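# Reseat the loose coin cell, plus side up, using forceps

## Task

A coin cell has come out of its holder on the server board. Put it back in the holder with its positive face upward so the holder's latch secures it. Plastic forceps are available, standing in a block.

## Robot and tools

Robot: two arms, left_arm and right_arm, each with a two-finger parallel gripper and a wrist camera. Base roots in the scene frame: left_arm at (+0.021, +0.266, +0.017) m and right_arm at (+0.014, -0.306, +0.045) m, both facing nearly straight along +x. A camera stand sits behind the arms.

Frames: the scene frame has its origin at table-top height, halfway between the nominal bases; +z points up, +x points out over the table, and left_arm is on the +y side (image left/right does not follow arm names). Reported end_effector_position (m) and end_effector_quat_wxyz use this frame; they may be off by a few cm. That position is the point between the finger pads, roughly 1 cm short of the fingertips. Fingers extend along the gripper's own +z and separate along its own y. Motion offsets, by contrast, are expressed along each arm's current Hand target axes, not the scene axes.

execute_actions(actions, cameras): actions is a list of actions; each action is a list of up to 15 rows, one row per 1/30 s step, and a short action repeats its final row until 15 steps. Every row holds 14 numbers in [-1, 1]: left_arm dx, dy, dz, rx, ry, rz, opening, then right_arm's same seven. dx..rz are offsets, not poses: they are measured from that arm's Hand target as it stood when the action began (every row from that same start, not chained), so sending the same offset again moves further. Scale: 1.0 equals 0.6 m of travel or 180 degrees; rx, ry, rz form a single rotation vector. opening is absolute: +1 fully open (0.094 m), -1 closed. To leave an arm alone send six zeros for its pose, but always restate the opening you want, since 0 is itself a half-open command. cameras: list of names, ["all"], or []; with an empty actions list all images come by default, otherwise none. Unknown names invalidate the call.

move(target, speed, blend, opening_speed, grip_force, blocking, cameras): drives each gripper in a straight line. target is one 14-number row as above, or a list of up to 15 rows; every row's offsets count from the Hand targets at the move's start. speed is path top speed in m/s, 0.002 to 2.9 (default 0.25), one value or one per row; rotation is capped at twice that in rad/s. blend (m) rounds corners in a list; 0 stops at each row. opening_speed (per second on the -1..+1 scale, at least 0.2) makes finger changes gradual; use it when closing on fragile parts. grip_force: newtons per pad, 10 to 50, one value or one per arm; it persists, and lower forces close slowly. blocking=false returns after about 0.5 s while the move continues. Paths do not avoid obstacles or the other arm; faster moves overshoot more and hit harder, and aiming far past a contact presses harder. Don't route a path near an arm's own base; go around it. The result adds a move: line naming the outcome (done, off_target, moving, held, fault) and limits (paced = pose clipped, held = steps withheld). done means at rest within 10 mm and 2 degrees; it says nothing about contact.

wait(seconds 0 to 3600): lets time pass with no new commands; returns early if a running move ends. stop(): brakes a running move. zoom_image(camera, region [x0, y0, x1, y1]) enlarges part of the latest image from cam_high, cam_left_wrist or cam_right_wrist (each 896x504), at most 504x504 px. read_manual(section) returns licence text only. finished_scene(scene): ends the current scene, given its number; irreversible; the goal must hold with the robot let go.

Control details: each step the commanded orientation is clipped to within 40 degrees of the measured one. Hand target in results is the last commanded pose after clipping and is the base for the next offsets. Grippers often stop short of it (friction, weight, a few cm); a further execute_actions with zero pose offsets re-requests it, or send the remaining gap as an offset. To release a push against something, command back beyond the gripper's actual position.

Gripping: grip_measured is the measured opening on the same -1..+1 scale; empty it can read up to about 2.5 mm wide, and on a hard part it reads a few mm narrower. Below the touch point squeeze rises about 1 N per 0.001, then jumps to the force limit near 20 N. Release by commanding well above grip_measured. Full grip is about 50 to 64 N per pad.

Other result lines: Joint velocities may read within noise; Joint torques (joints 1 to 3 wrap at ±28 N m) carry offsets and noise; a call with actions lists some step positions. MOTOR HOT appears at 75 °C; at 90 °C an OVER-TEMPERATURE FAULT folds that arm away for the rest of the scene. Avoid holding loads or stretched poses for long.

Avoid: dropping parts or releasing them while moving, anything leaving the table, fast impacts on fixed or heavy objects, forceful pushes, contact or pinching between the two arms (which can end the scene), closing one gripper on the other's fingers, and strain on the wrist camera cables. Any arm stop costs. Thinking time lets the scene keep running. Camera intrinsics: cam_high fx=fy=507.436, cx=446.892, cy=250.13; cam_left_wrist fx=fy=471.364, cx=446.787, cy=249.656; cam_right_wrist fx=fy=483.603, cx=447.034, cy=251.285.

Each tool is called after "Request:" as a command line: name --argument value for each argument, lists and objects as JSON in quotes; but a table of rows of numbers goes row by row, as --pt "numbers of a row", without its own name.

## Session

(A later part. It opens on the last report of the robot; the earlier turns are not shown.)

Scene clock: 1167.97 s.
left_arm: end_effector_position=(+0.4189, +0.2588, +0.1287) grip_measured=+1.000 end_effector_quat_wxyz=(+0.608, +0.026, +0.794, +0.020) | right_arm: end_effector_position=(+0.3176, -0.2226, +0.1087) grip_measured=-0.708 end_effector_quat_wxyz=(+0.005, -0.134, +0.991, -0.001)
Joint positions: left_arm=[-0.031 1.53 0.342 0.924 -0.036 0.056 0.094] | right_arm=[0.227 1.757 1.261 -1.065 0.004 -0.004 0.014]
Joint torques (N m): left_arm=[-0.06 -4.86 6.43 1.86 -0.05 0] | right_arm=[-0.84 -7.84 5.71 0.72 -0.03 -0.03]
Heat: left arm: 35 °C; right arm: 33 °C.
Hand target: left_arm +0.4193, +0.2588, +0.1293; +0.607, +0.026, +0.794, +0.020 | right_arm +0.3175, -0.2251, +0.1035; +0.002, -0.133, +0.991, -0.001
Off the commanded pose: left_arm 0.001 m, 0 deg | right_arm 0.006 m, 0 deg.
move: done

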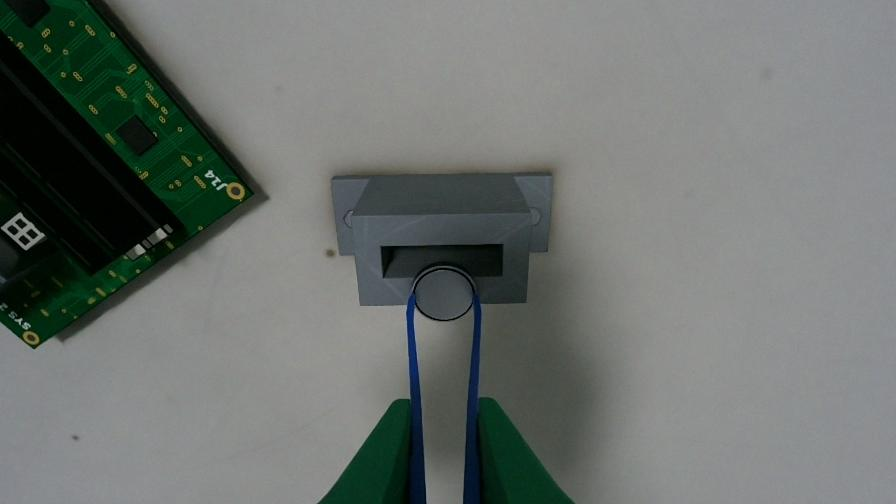

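Request:
move --target '[0, 0, 0, 0, 0, 0, 1, 0.015, 0, -0.003, 0, 0, 0, -0.71]' --speed 0.06 --cameras '["cam_right_wrist"]'

Request:
zoom_image --camera "cam_right_wrist" --region '[380, 230, 510, 350]'

Scene clock: 1224.27 s.
left_arm: end_effector_position=(+0.4189, +0.2588, +0.1287) grip_measured=+1.000 end_effector_quat_wxyz=(+0.608, +0.026, +0.794, +0.020) | right_arm: end_effector_position=(+0.3108, -0.2245, +0.1024) grip_measured=-0.708 end_effector_quat_wxyz=(-0.004, -0.135, +0.991, -0.002)
Joint positions: left_arm=[-0.031 1.53 0.342 0.924 -0.036 0.056 0.094] | right_arm=[0.227 1.753 1.231 -1.056 0.004 -0.005 0.014]
Joint torques (N m): left_arm=[-0.06 -4.85 6.41 1.86 -0.06 0] | right_arm=[-0.84 -10.37 5.23 0.59 -0.03 -0.03]
Heat: left arm: 35 °C; right arm: 31 °C.
Hand target: left_arm +0.4193, +0.2588, +0.1293; +0.607, +0.026, +0.794, +0.020 | right_arm +0.3089, -0.2275, +0.1053; +0.003, -0.133, +0.991, -0.001
Off the commanded pose: left_arm 0.001 m, 0 deg | right_arm 0.005 m, 1 deg.
move: done

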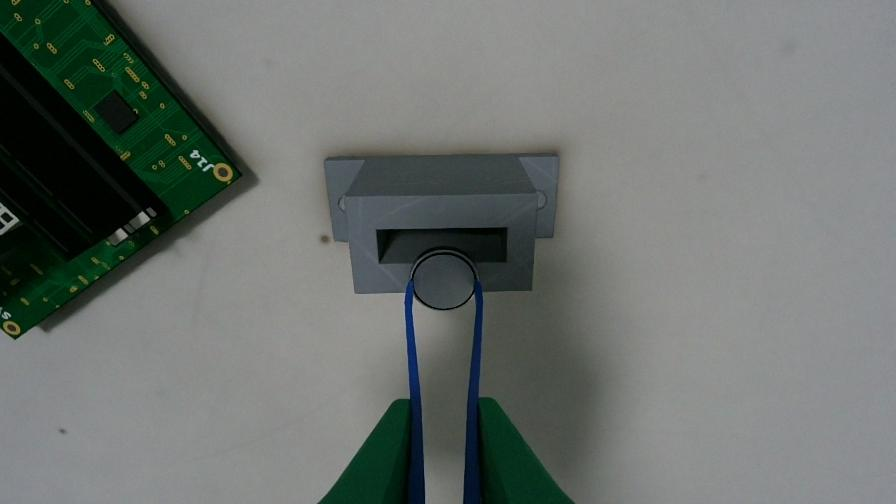

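Scaled by 3.877 from the camera's image (finer frame: 1280x720).

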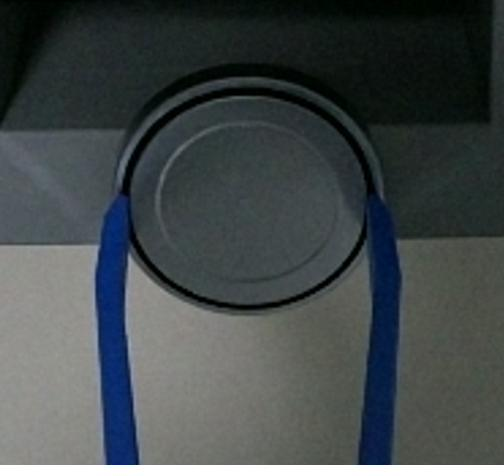

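Request:
move --pt "0 0 0 0 0 0 1 0 0 -0.041 0 0 0 -0.71" --pt "0 0 0 0 0 0 1 0.0167 0 -0.041 0 0 0 -0.71" --pt "0 0 0 0 0 0 1 0.0167 0 -0.0033 0 0 0 -0.71" --speed 0.06 --cameras '["cam_right_wrist"]'

Request:
zoom_image --camera "cam_right_wrist" --region '[380, 200, 510, 320]'

Scene clock: 1251.30 s.
left_arm: end_effector_position=(+0.4189, +0.2588, +0.1287) grip_measured=+1.000 end_effector_quat_wxyz=(+0.608, +0.026, +0.794, +0.020) | right_arm: end_effector_position=(+0.2987, -0.2278, +0.1090) grip_measured=-0.708 end_effector_quat_wxyz=(-0.001, -0.135, +0.991, -0.002)
Joint positions: left_arm=[-0.031 1.53 0.342 0.924 -0.036 0.056 0.094] | right_arm=[0.227 1.695 1.19 -1.068 0.004 -0.005 0.014]
Joint torques (N m): left_arm=[-0.06 -4.85 6.42 1.85 -0.05 0] | right_arm=[-0.88 -8.14 5.7 0.69 -0.03 -0.03]
Heat: left arm: 35 °C; right arm: 34 °C.
Hand target: left_arm +0.4193, +0.2588, +0.1293; +0.607, +0.026, +0.794, +0.020 | right_arm +0.2992, -0.2302, +0.1073; +0.003, -0.133, +0.991, -0.001
Off the commanded pose: left_arm 0.001 m, 0 deg | right_arm 0.003 m, 0 deg.
move: done

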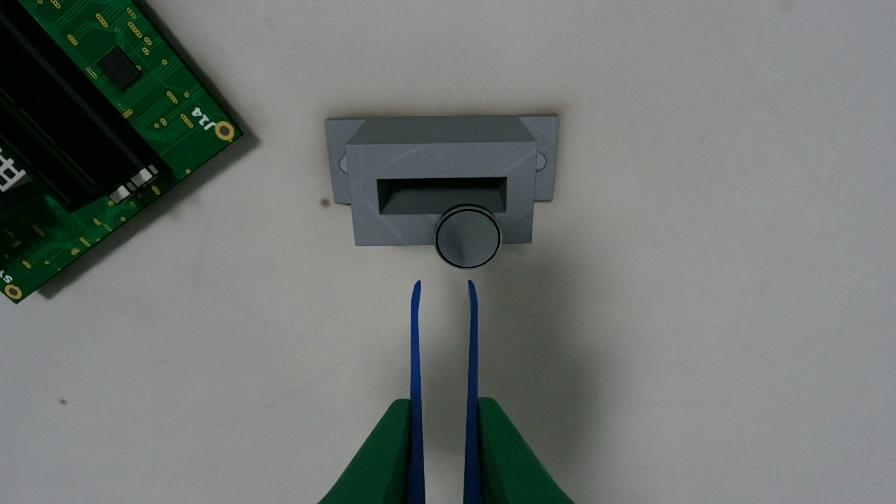

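Scaled by 3.877 from the camera's image (finer frame: 1280x720).

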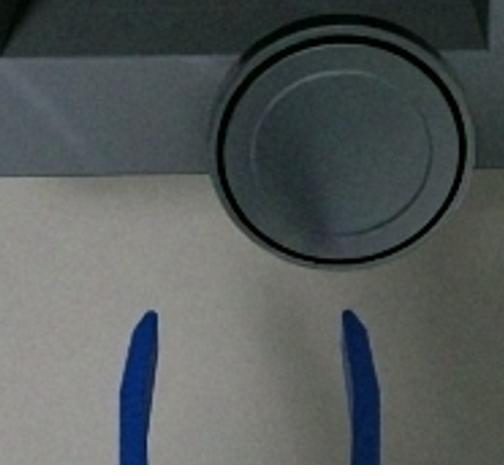

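Request:
move --pt "0 0 0 0 0 0 1 0 0 -0.028 0 0 0 -0.66" --pt "0 0 0 0 0 0 1 -0.017 -0.0118 -0.028 0 0 0 -0.645" --pt "0 0 0 0 0 0 1 -0.017 -0.0118 0.001 0 0 0 -0.645" --speed 0.05 --cameras '["cam_right_wrist"]'

Request:
zoom_image --camera "cam_right_wrist" --region '[380, 200, 510, 320]'

Scene clock: 1298.23 s.
left_arm: end_effector_position=(+0.4189, +0.2588, +0.1287) grip_measured=+1.000 end_effector_quat_wxyz=(+0.608, +0.026, +0.794, +0.020) | right_arm: end_effector_position=(+0.3114, -0.2323, +0.1140) grip_measured=-0.647 end_effector_quat_wxyz=(+0.009, -0.134, +0.991, -0.001)
Joint positions: left_arm=[-0.031 1.53 0.342 0.924 -0.036 0.056 0.094] | right_arm=[0.202 1.713 1.231 -1.071 0.004 -0.028 0.017]
Joint torques (N m): left_arm=[-0.08 -4.83 6.42 1.86 -0.05 0] | right_arm=[-0.69 -6.76 5.82 0.77 -0.03 -0.03]
Heat: left arm: 35 °C; right arm: 31 °C.
Hand target: left_arm +0.4193, +0.2588, +0.1293; +0.607, +0.026, +0.794, +0.020 | right_arm +0.3109, -0.2344, +0.1067; +0.002, -0.133, +0.991, -0.001
Off the commanded pose: left_arm 0.001 m, 0 deg | right_arm 0.008 m, 1 deg.
move: done

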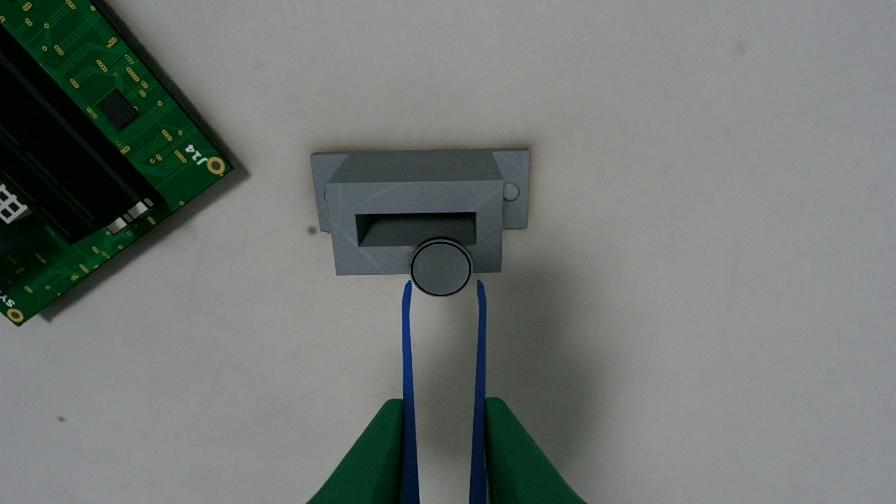

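Scaled by 3.877 from the camera's image (finer frame: 1280x720).

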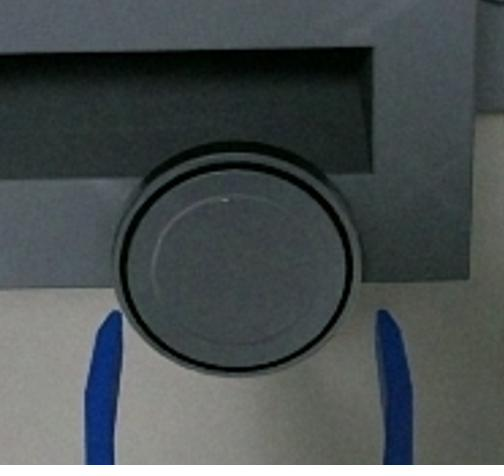

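Request:
move --target '[0, 0, 0, 0, 0, 0, 1, 0, 0, 0, 0, 0, 0, -0.622]' --speed 0.05 --opening_speed 0.2 --cameras '["cam_right_wrist"]'

Request:
zoom_image --camera "cam_right_wrist" --region '[380, 220, 510, 340]'

Scene clock: 1315.57 s.
left_arm: end_effector_position=(+0.4189, +0.2588, +0.1287) grip_measured=+1.000 end_effector_quat_wxyz=(+0.608, +0.026, +0.794, +0.020) | right_arm: end_effector_position=(+0.3115, -0.2323, +0.1140) grip_measured=-0.624 end_effector_quat_wxyz=(+0.009, -0.134, +0.991, -0.001)
Joint positions: left_arm=[-0.031 1.53 0.342 0.924 -0.036 0.056 0.094] | right_arm=[0.202 1.713 1.231 -1.071 0.004 -0.028 0.018]
Joint torques (N m): left_arm=[-0.06 -4.83 6.38 1.86 -0.04 0.01] | right_arm=[-0.7 -6.74 5.79 0.74 -0.03 -0.03]
Heat: left arm: 35 °C; right arm: 31 °C.
Hand target: left_arm +0.4193, +0.2588, +0.1293; +0.607, +0.026, +0.794, +0.020 | right_arm +0.3109, -0.2344, +0.1067; +0.002, -0.133, +0.991, -0.001
Off the commanded pose: left_arm 0.001 m, 0 deg | right_arm 0.008 m, 1 deg.
move: done

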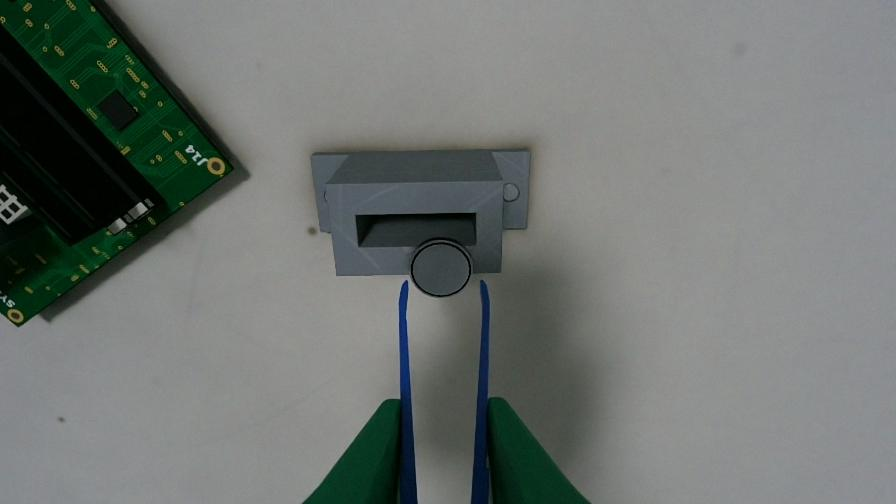

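Scaled by 3.877 from the camera's image (finer frame: 1280x720).

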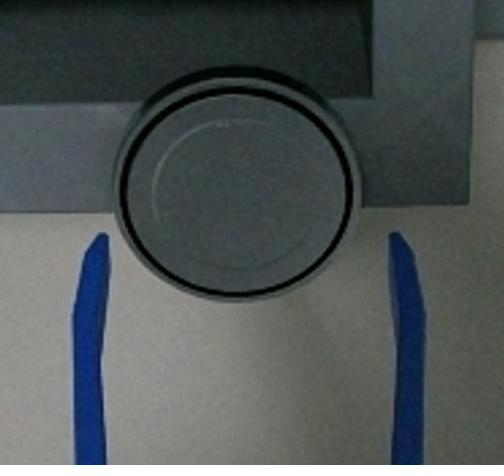

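Request:
move --target '[0, 0, 0, 0, 0, 0, 1, 0.0047, 0.0022, 0.0137, 0, 0, 0, -0.622]' --speed 0.04 --cameras '["cam_right_wrist"]'

Request:
zoom_image --camera "cam_right_wrist" --region '[380, 220, 510, 340]'

Scene clock: 1328.00 s.
left_arm: end_effector_position=(+0.4189, +0.2588, +0.1287) grip_measured=+1.000 end_effector_quat_wxyz=(+0.608, +0.026, +0.794, +0.020) | right_arm: end_effector_position=(+0.3090, -0.2329, +0.1055) grip_measured=-0.624 end_effector_quat_wxyz=(+0.009, -0.134, +0.991, -0.001)
Joint positions: left_arm=[-0.031 1.53 0.342 0.924 -0.036 0.056 0.094] | right_arm=[0.202 1.713 1.196 -1.037 0.004 -0.028 0.018]
Joint torques (N m): left_arm=[-0.06 -4.81 6.43 1.85 -0.05 0.01] | right_arm=[-0.32 -6.82 5.71 0.74 -0.03 0.01]
Heat: left arm: 35 °C; right arm: 31 °C.
Hand target: left_arm +0.4193, +0.2588, +0.1293; +0.607, +0.026, +0.794, +0.020 | right_arm +0.3079, -0.2339, +0.0984; +0.002, -0.133, +0.991, -0.001
Off the commanded pose: left_arm 0.001 m, 0 deg | right_arm 0.007 m, 1 deg.
move: done

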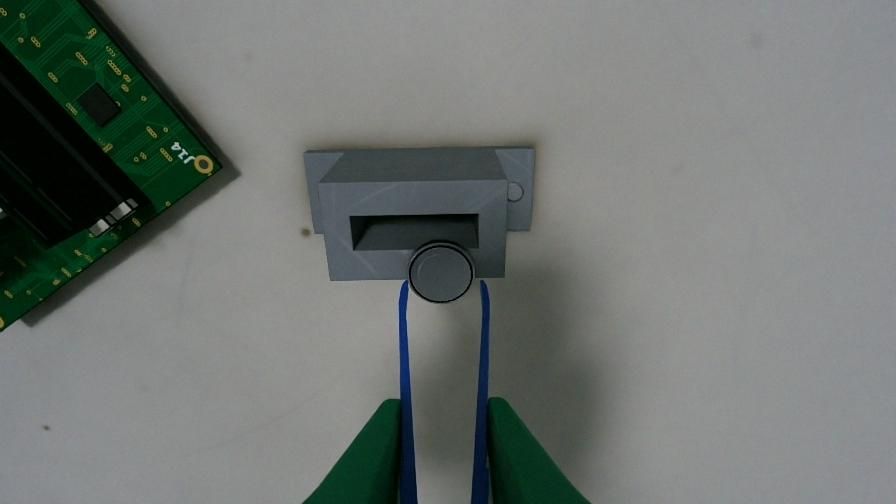

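Scaled by 3.877 from the camera's image (finer frame: 1280x720).

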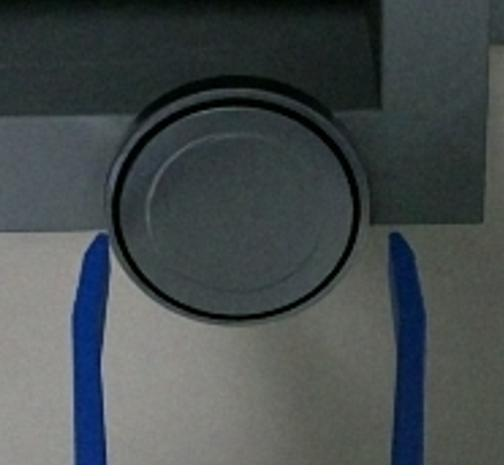

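Request:
move --target '[0, 0, 0, 0, 0, 0, 1, -0.0027, 0.0055, 0.0, 0, 0, 0, -0.622]' --speed 0.04 --cameras '["cam_right_wrist"]'

Request:
zoom_image --camera "cam_right_wrist" --region '[380, 220, 510, 340]'

Scene clock: 1343.97 s.
left_arm: end_effector_position=(+0.4189, +0.2588, +0.1287) grip_measured=+1.000 end_effector_quat_wxyz=(+0.608, +0.026, +0.794, +0.020) | right_arm: end_effector_position=(+0.3091, -0.2329, +0.1055) grip_measured=-0.624 end_effector_quat_wxyz=(+0.009, -0.132, +0.991, -0.001)
Joint positions: left_arm=[-0.031 1.53 0.342 0.924 -0.036 0.056 0.094] | right_arm=[0.202 1.713 1.196 -1.036 0.004 -0.025 0.018]
Joint torques (N m): left_arm=[-0.06 -4.83 6.42 1.85 -0.04 0] | right_arm=[0.75 -6.37 6.26 0.73 -0.03 0.1]
Heat: left arm: 35 °C; right arm: 31 °C.
Hand target: left_arm +0.4193, +0.2588, +0.1293; +0.607, +0.026, +0.794, +0.020 | right_arm +0.3086, -0.2302, +0.0984; +0.002, -0.133, +0.991, -0.001
Off the commanded pose: left_arm 0.001 m, 0 deg | right_arm 0.008 m, 1 deg.
move: done

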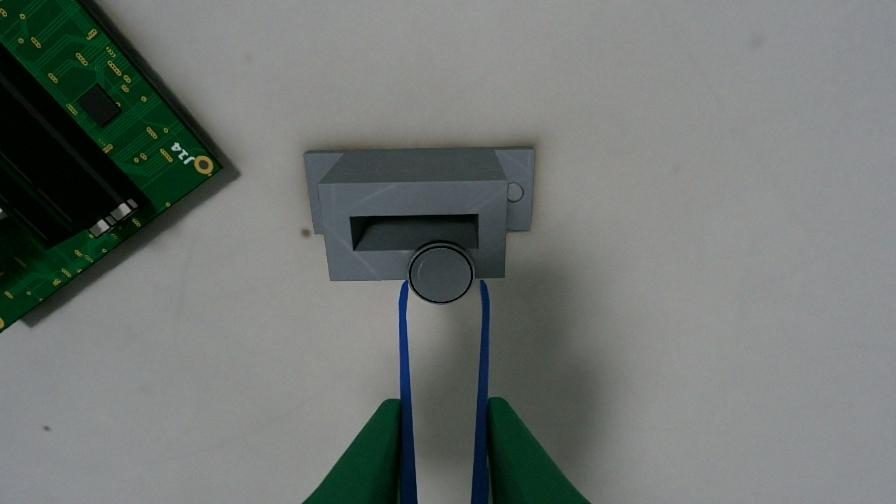

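Scaled by 3.877 from the camera's image (finer frame: 1280x720).

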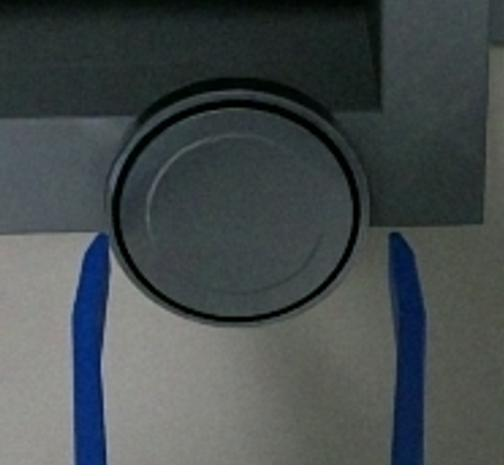

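Request:
move --target '[0, 0, 0, 0, 0, 0, 1, -0.001, 0.002, 0.0, 0, 0, 0, -0.622]' --speed 0.04 --cameras '["cam_right_wrist"]'

Request:
zoom_image --camera "cam_right_wrist" --region '[380, 220, 510, 340]'

Scene clock: 1349.47 s.
left_arm: end_effector_position=(+0.4189, +0.2588, +0.1287) grip_measured=+1.000 end_effector_quat_wxyz=(+0.608, +0.026, +0.794, +0.020) | right_arm: end_effector_position=(+0.3084, -0.2316, +0.1037) grip_measured=-0.624 end_effector_quat_wxyz=(+0.006, -0.133, +0.991, -0.001)
Joint positions: left_arm=[-0.031 1.53 0.342 0.924 -0.036 0.056 0.094] | right_arm=[0.207 1.72 1.196 -1.036 0.004 -0.021 0.018]
Joint torques (N m): left_arm=[-0.06 -4.83 6.43 1.86 -0.04 0] | right_arm=[0.68 -6.75 6.5 0.74 -0.02 0.11]
Heat: left arm: 35 °C; right arm: 31 °C.
Hand target: left_arm +0.4193, +0.2588, +0.1293; +0.607, +0.026, +0.794, +0.020 | right_arm +0.3088, -0.2289, +0.0984; +0.002, -0.133, +0.991, -0.001
Off the commanded pose: left_arm 0.001 m, 0 deg | right_arm 0.006 m, 0 deg.
move: done

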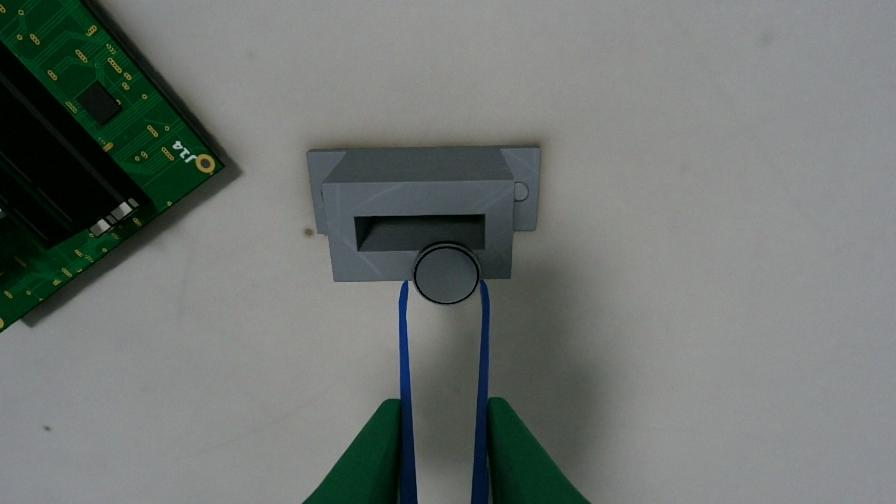

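Scaled by 3.877 from the camera's image (finer frame: 1280x720).

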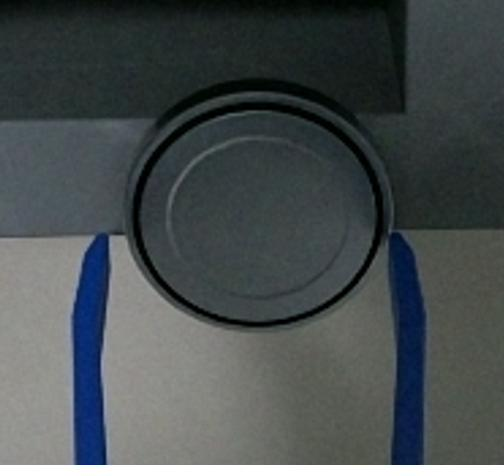

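Request:
move --target '[0, 0, 0, 0, 0, 0, 1, 0.0, -0.0042, 0.0067, 0.004, 0, 0, -0.622]' --speed 0.04 --cameras '["cam_right_wrist"]'

Request:
zoom_image --camera "cam_right_wrist" --region '[380, 220, 510, 340]'

Scene clock: 1359.93 s.
left_arm: end_effector_position=(+0.4189, +0.2588, +0.1287) grip_measured=+1.000 end_effector_quat_wxyz=(+0.608, +0.026, +0.794, +0.020) | right_arm: end_effector_position=(+0.3118, -0.2308, +0.1038) grip_measured=-0.624 end_effector_quat_wxyz=(+0.013, -0.132, +0.991, -0.001)
Joint positions: left_arm=[-0.031 1.53 0.342 0.924 -0.036 0.056 0.094] | right_arm=[0.207 1.72 1.196 -1.023 0.004 -0.021 0.018]
Joint torques (N m): left_arm=[-0.06 -4.85 6.42 1.85 -0.05 0] | right_arm=[0.61 -6.41 5.5 0.78 0.11 0.1]
Heat: left arm: 35 °C; right arm: 31 °C.
Hand target: left_arm +0.4193, +0.2588, +0.1293; +0.607, +0.026, +0.794, +0.020 | right_arm +0.3095, -0.2314, +0.0944; +0.003, -0.133, +0.991, -0.007
Off the commanded pose: left_arm 0.001 m, 0 deg | right_arm 0.010 m, 1 deg.
move: done

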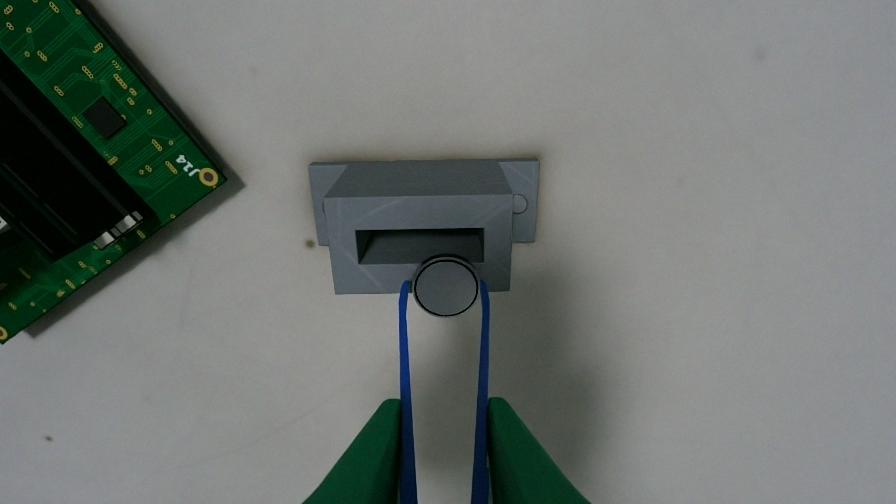

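Scaled by 3.877 from the camera's image (finer frame: 1280x720).

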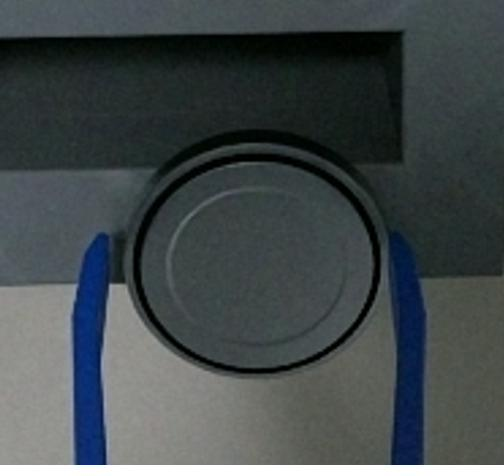

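Request:
move --target '[0, 0, 0, 0, 0, 0, 1, 0.005, -0.002, 0.0, 0.005, 0, 0, -0.622]' --speed 0.04 --cameras '["cam_right_wrist"]'

Request:
zoom_image --camera "cam_right_wrist" --region '[380, 220, 510, 340]'

Scene clock: 1374.50 s.
left_arm: end_effector_position=(+0.4189, +0.2588, +0.1287) grip_measured=+1.000 end_effector_quat_wxyz=(+0.608, +0.026, +0.794, +0.020) | right_arm: end_effector_position=(+0.3080, -0.2329, +0.1002) grip_measured=-0.624 end_effector_quat_wxyz=(+0.007, -0.132, +0.991, -0.008)
Joint positions: left_arm=[-0.031 1.53 0.342 0.924 -0.036 0.056 0.094] | right_arm=[0.211 1.72 1.181 -1.02 0.017 -0.017 0.018]
Joint torques (N m): left_arm=[-0.08 -4.82 6.42 1.85 -0.04 0.01] | right_arm=[0.7 -7.2 5.68 0.74 0.17 0.13]
Heat: left arm: 35 °C; right arm: 31 °C.
Hand target: left_arm +0.4193, +0.2588, +0.1293; +0.607, +0.026, +0.794, +0.020 | right_arm +0.3070, -0.2333, +0.0945; +0.004, -0.133, +0.991, -0.015
Off the commanded pose: left_arm 0.001 m, 0 deg | right_arm 0.006 m, 1 deg.
move: done

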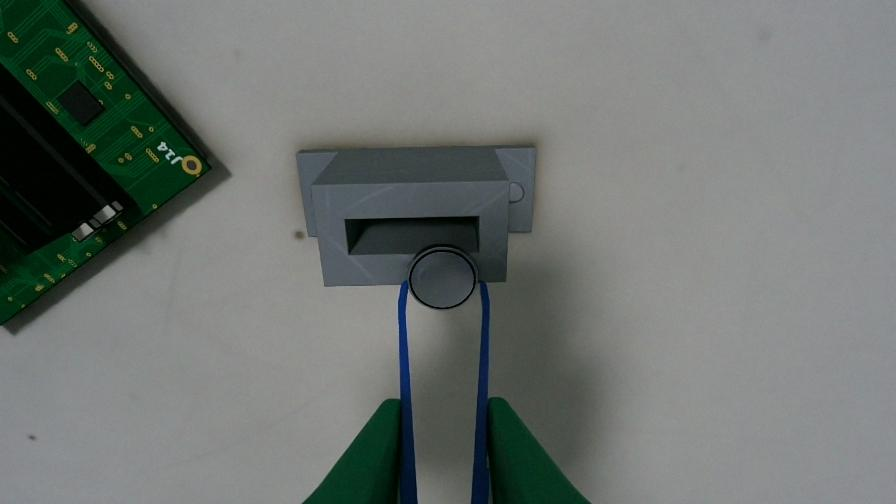

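Scaled by 3.877 from the camera's image (finer frame: 1280x720).

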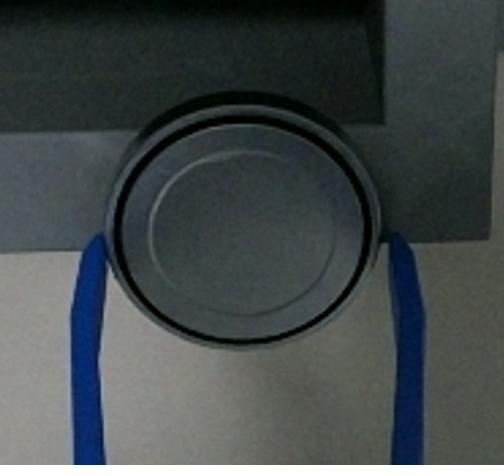

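Request:
zoom_image --camera "cam_right_wrist" --region '[395, 255, 495, 315]'

Scaled by 5.040 from the camera's image (finer frame: 1280x720).

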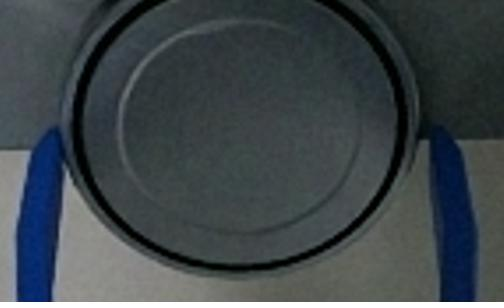

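Request:
move --target '[0, 0, 0, 0, 0, 0, 1, 0, 0, 0.0, 0, 0, 0, -0.72]' --speed 0.04 --opening_speed 0.25 --cameras '["cam_right_wrist"]'

Request:
zoom_image --camera "cam_right_wrist" --region '[395, 240, 495, 320]'

Scene clock: 1394.73 s.
left_arm: end_effector_position=(+0.4189, +0.2588, +0.1287) grip_measured=+1.000 end_effector_quat_wxyz=(+0.608, +0.026, +0.794, +0.020) | right_arm: end_effector_position=(+0.3081, -0.2330, +0.1002) grip_measured=-0.717 end_effector_quat_wxyz=(+0.008, -0.132, +0.991, -0.008)
Joint positions: left_arm=[-0.031 1.53 0.342 0.924 -0.036 0.056 0.094] | right_arm=[0.211 1.72 1.181 -1.019 0.018 -0.017 0.013]
Joint torques (N m): left_arm=[-0.09 -4.83 6.39 1.84 -0.05 0] | right_arm=[0.7 -7.2 5.68 0.73 0.14 0.11]
Heat: left arm: 35 °C; right arm: 31 °C.
Hand target: left_arm +0.4193, +0.2588, +0.1293; +0.607, +0.026, +0.794, +0.020 | right_arm +0.3070, -0.2333, +0.0945; +0.004, -0.133, +0.991, -0.015
Off the commanded pose: left_arm 0.001 m, 0 deg | right_arm 0.006 m, 1 deg.
move: done

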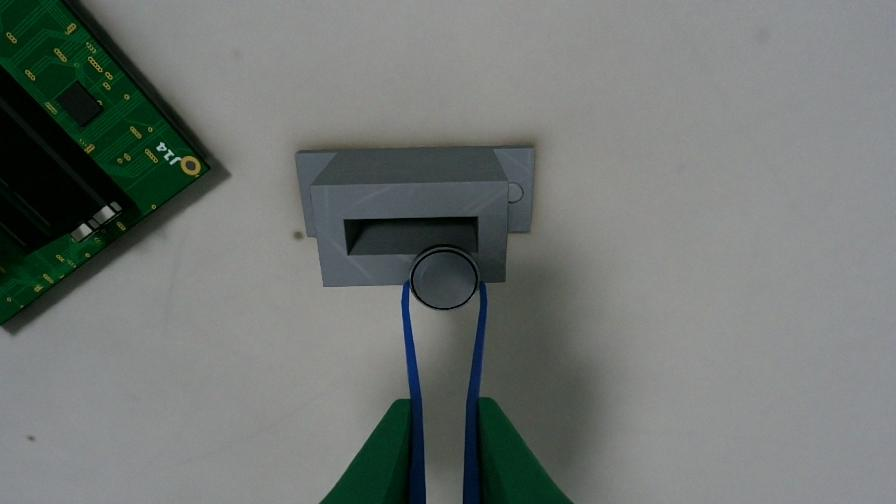

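Scaled by 5.040 from the camera's image (finer frame: 1280x720).

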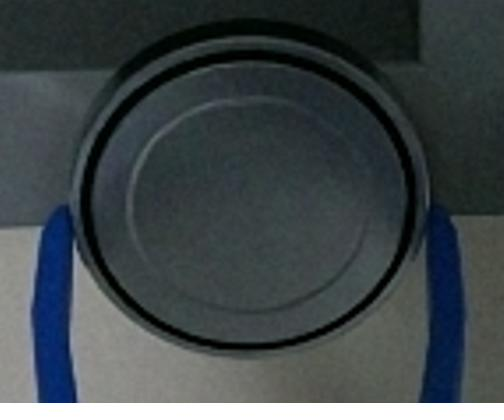

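Request:
move --target '[0, 0, 0, 0, 0, 0, 1, 0, 0, -0.055, -0.009, 0, 0, -0.72]' --speed 0.04 --cameras '["cam_right_wrist"]'

Request:
zoom_image --camera "cam_right_wrist" --region '[380, 200, 510, 320]'

Scene clock: 1402.90 s.
left_arm: end_effector_position=(+0.4189, +0.2588, +0.1287) grip_measured=+1.000 end_effector_quat_wxyz=(+0.608, +0.026, +0.794, +0.020) | right_arm: end_effector_position=(+0.3011, -0.2343, +0.1148) grip_measured=-0.718 end_effector_quat_wxyz=(-0.015, -0.134, +0.991, -0.009)
Joint positions: left_arm=[-0.031 1.53 0.342 0.924 -0.036 0.056 0.094] | right_arm=[0.211 1.72 1.241 -1.124 0.015 -0.019 0.013]
Joint torques (N m): left_arm=[-0.06 -4.82 6.41 1.84 -0.05 0.01] | right_arm=[-0.59 -10.06 9.26 0.42 -0.16 -0.02]
Heat: left arm: 35 °C; right arm: 31 °C.
Hand target: left_arm +0.4193, +0.2588, +0.1293; +0.607, +0.026, +0.794, +0.020 | right_arm +0.3065, -0.2323, +0.1275; +0.003, -0.133, +0.991, -0.001
Off the commanded pose: left_arm 0.001 m, 0 deg | right_arm 0.014 m, 2 deg.
move: off_target (right_arm)

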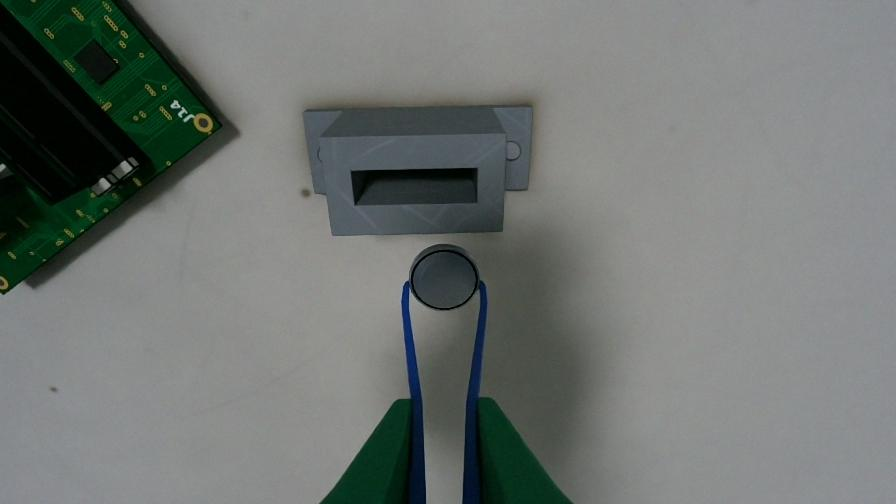

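Scaled by 3.877 from the camera's image (finer frame: 1280x720).

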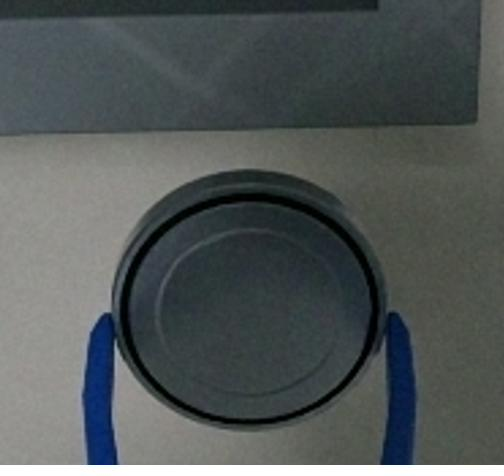

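Request:
move --target '[0, 0, 0, 0, 0, 0, 1, 0.0055, 0, 0.0425, 0, 0, 0, -0.72]' --speed 0.05 --cameras '["cam_right_wrist"]'

Request:
zoom_image --camera "cam_right_wrist" --region '[380, 220, 510, 340]'

Scene clock: 1413.90 s.
left_arm: end_effector_position=(+0.4189, +0.2588, +0.1287) grip_measured=+1.000 end_effector_quat_wxyz=(+0.608, +0.026, +0.794, +0.020) | right_arm: end_effector_position=(+0.3035, -0.2337, +0.1020) grip_measured=-0.718 end_effector_quat_wxyz=(-0.003, -0.134, +0.991, -0.008)
Joint positions: left_arm=[-0.031 1.53 0.342 0.924 -0.036 0.056 0.094] | right_arm=[0.211 1.72 1.189 -1.048 0.015 -0.019 0.013]
Joint torques (N m): left_arm=[-0.09 -4.83 6.42 1.85 -0.05 0.01] | right_arm=[-0.64 -8.85 5.65 0.68 -0.16 -0.03]
Heat: left arm: 35 °C; right arm: 32 °C.
Hand target: left_arm +0.4193, +0.2588, +0.1293; +0.607, +0.026, +0.794, +0.020 | right_arm +0.3035, -0.2332, +0.1020; +0.003, -0.133, +0.991, -0.001
Off the commanded pose: left_arm 0.001 m, 0 deg | right_arm 0.000 m, 1 deg.
move: done

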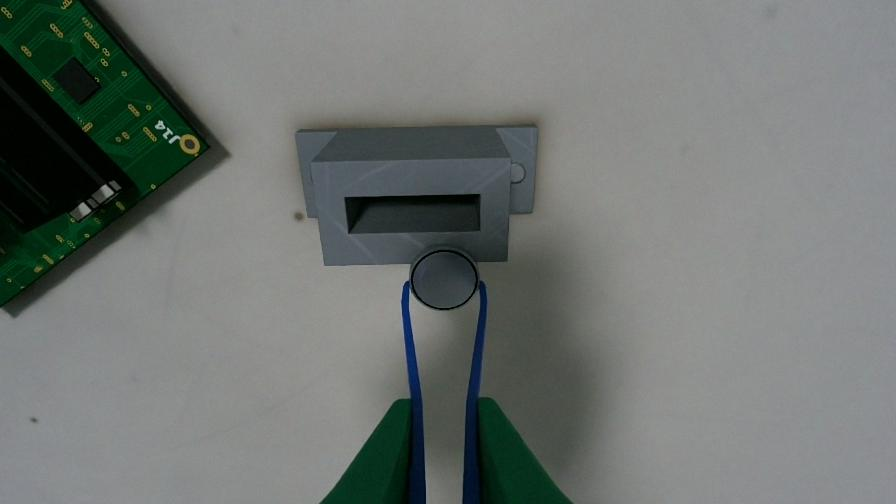

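Scaled by 3.877 from the camera's image (finer frame: 1280x720).

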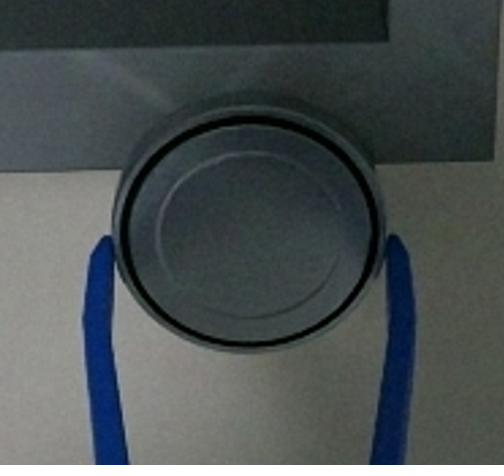

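Request:
move --target '[0, 0, 0, 0, 0, 0, 1, 0.002, 0, 0.0283, 0, 0, 0, -0.72]' --speed 0.03 --cameras '["cam_right_wrist"]'

Request:
zoom_image --camera "cam_right_wrist" --region '[380, 220, 510, 340]'

Scene clock: 1424.87 s.
left_arm: end_effector_position=(+0.4189, +0.2588, +0.1287) grip_measured=+1.000 end_effector_quat_wxyz=(+0.608, +0.026, +0.794, +0.020) | right_arm: end_effector_position=(+0.3035, -0.2336, +0.0896) grip_measured=-0.718 end_effector_quat_wxyz=(+0.005, -0.133, +0.991, -0.007)
Joint positions: left_arm=[-0.031 1.53 0.342 0.924 -0.036 0.056 0.094] | right_arm=[0.211 1.72 1.137 -0.98 0.015 -0.019 0.013]
Joint torques (N m): left_arm=[-0.09 -4.83 6.42 1.86 -0.05 0] | right_arm=[-0.65 -7.41 5.59 0.72 -0.15 -0.03]
Heat: left arm: 35 °C; right arm: 32 °C.
Hand target: left_arm +0.4193, +0.2588, +0.1293; +0.607, +0.026, +0.794, +0.020 | right_arm +0.3024, -0.2336, +0.0850; +0.003, -0.133, +0.991, -0.001
Off the commanded pose: left_arm 0.001 m, 0 deg | right_arm 0.005 m, 1 deg.
move: done

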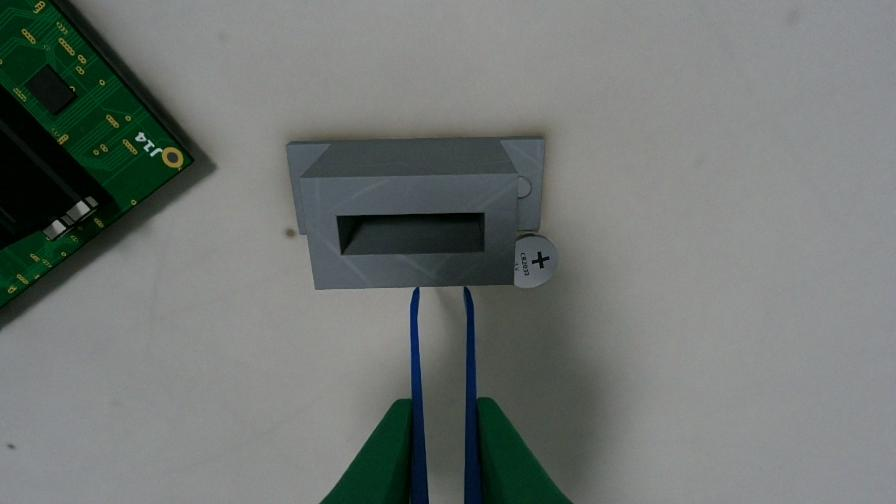

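Scaled by 3.877 from the camera's image (finer frame: 1280x720).

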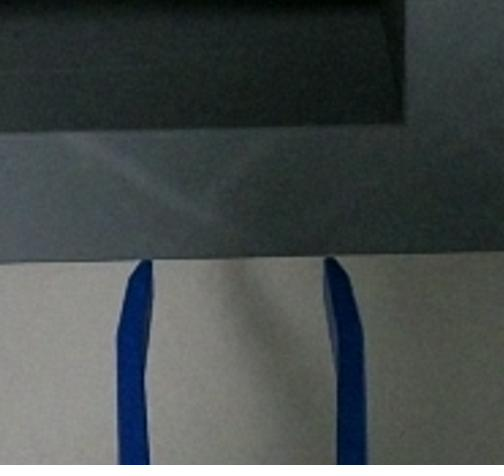

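Request:
move --pt "0 0 0 0 0 0 1 0 0 -0.07 0 0 0 -0.66" --pt "0 0 0 0 0 0 1 0.0078 -0.0573 -0.07 0 0 -0.1828 -0.64" --pt "0 0 0 0 0 0 1 0.0078 -0.0573 0.005 0 0 -0.1828 -0.622" --speed 0.08 --opening_speed 0.3 --cameras '["cam_right_wrist"]'

Request:
zoom_image --camera "cam_right_wrist" --region '[350, 180, 550, 360]'

Scene clock: 1484.80 s.
left_arm: end_effector_position=(+0.4189, +0.2588, +0.1287) grip_measured=+1.000 end_effector_quat_wxyz=(+0.608, +0.026, +0.794, +0.020) | right_arm: end_effector_position=(+0.3095, -0.2675, +0.0905) grip_measured=-0.624 end_effector_quat_wxyz=(+0.010, -0.409, +0.912, -0.011)
Joint positions: left_arm=[-0.031 1.53 0.342 0.924 -0.036 0.056 0.094] | right_arm=[0.096 1.702 1.121 -0.965 0.015 -0.71 0.018]
Joint torques (N m): left_arm=[-0.05 -4.81 6.41 1.85 -0.04 0.01] | right_arm=[-0.84 -6.15 5.61 0.74 -0.16 -0.03]
Heat: left arm: 35 °C; right arm: 32 °C.
Hand target: left_arm +0.4193, +0.2588, +0.1293; +0.607, +0.026, +0.794, +0.020 | right_arm +0.3070, -0.2680, +0.0820; +0.002, -0.409, +0.913, -0.002
Off the commanded pose: left_arm 0.001 m, 0 deg | right_arm 0.009 m, 1 deg.
move: done; target 2's new opening was sent with right_arm's hand 0.013 m and 2 deg from that target

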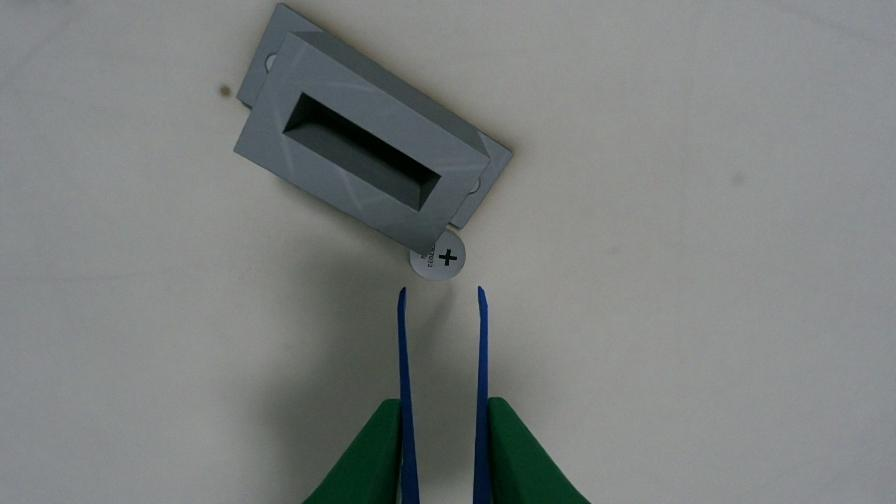

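Scaled by 2.520 from the camera's image (finer frame: 1280x720).

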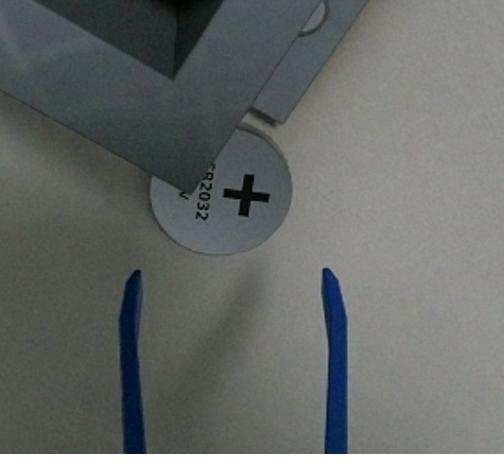

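Request:
execute_actions --actions '[]'

Scene clock: 1517.27 s.
left_arm: end_effector_position=(+0.4189, +0.2588, +0.1287) grip_measured=+1.000 end_effector_quat_wxyz=(+0.608, +0.026, +0.794, +0.020) | right_arm: end_effector_position=(+0.3095, -0.2675, +0.0905) grip_measured=-0.624 end_effector_quat_wxyz=(+0.010, -0.409, +0.912, -0.011)
Joint positions: left_arm=[-0.031 1.53 0.342 0.924 -0.036 0.056 0.094] | right_arm=[0.096 1.702 1.121 -0.965 0.015 -0.71 0.018]
Joint velocities: within noise
Joint torques (N m): left_arm=[-0.06 -4.83 6.42 1.85 -0.05 0.01] | right_arm=[-0.85 -6.16 5.61 0.74 -0.16 -0.03]
Motor temperatures (°C): left_arm=[21 28 32 35 22 22 23] | right_arm=[24 31 24 22 23 22 23]
Heat: left arm: 35 °C; right arm: 31 °C.
Hand target: left_arm +0.4193, +0.2588, +0.1293; +0.607, +0.026, +0.794, +0.020 | right_arm +0.3070, -0.2680, +0.0820; +0.002, -0.409, +0.913, -0.002
Tool commands: left_gripper/opening=+1.0 right_gripper/opening=-0.622
Off the commanded pose: left_arm 0.001 m, 0 deg | right_arm 0.009 m, 1 deg.

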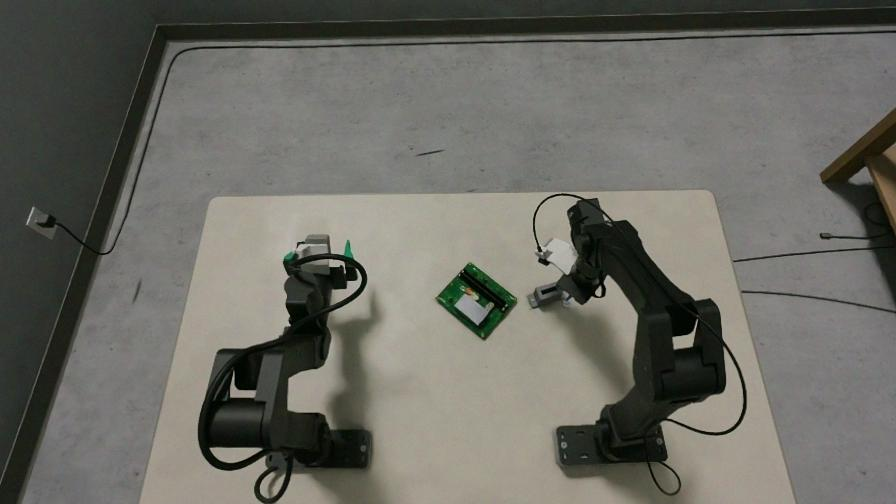

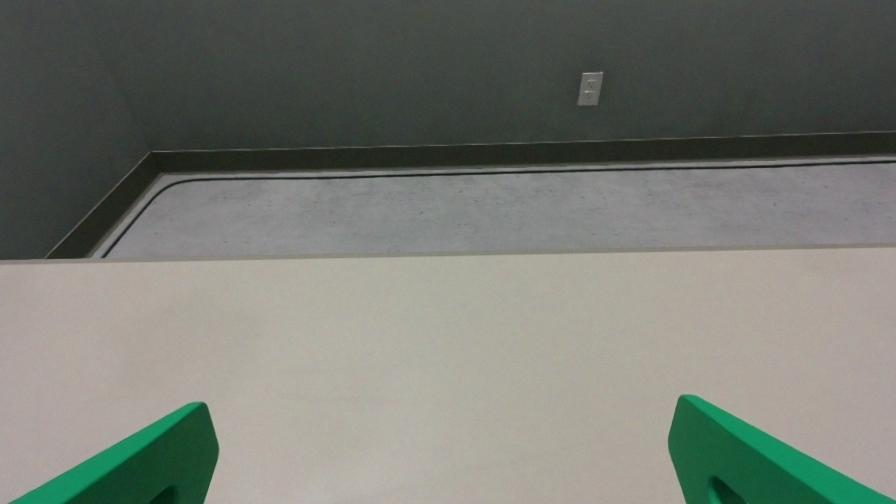

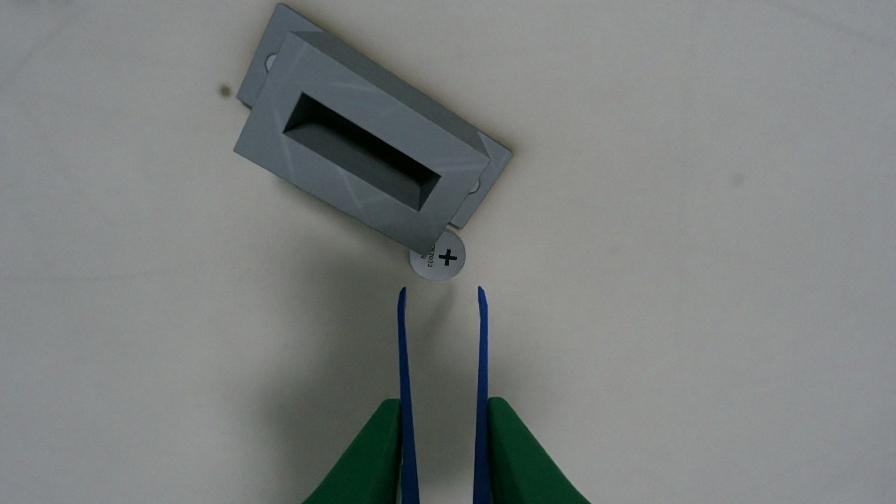

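Request:
move --target '[0,0,0,0,0,0,1, 0.0083,0.0013,0.0333,0,0,0,-0.622]' --speed 0.06 --cameras '["cam_right_wrist"]'

Scene clock: 1560.07 s.
left_arm: end_effector_position=(+0.4189, +0.2588, +0.1287) grip_measured=+1.000 end_effector_quat_wxyz=(+0.608, +0.026, +0.794, +0.020) | right_arm: end_effector_position=(+0.3057, -0.2708, +0.0691) grip_measured=-0.624 end_effector_quat_wxyz=(+0.007, -0.409, +0.912, -0.010)
Joint positions: left_arm=[-0.031 1.53 0.342 0.924 -0.036 0.056 0.094] | right_arm=[0.086 1.723 1.054 -0.882 0.015 -0.719 0.018]
Joint torques (N m): left_arm=[-0.06 -4.83 6.42 1.85 -0.04 0.01] | right_arm=[-0.81 -6.45 5.44 0.74 -0.16 -0.03]
Heat: left arm: 35 °C; right arm: 30 °C.
Hand target: left_arm +0.4193, +0.2588, +0.1293; +0.607, +0.026, +0.794, +0.020 | right_arm +0.3032, -0.2711, +0.0620; +0.002, -0.409, +0.913, -0.002
Off the commanded pose: left_arm 0.001 m, 0 deg | right_arm 0.008 m, 1 deg.
move: done

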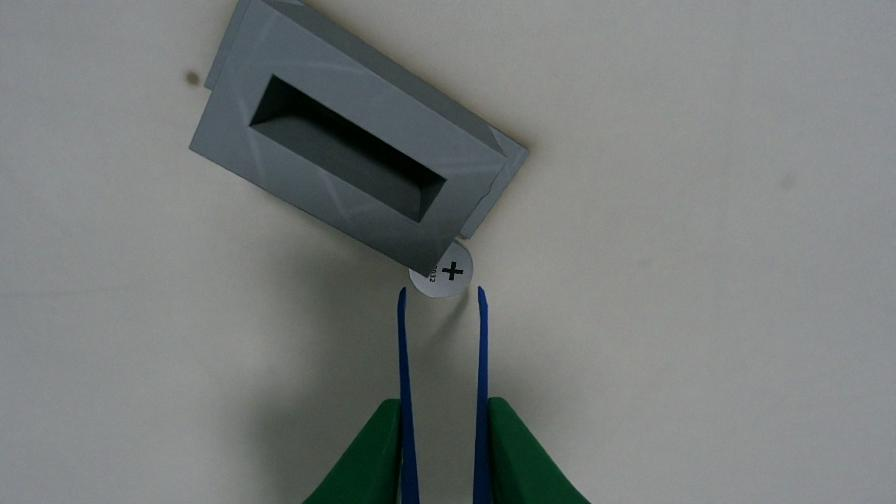

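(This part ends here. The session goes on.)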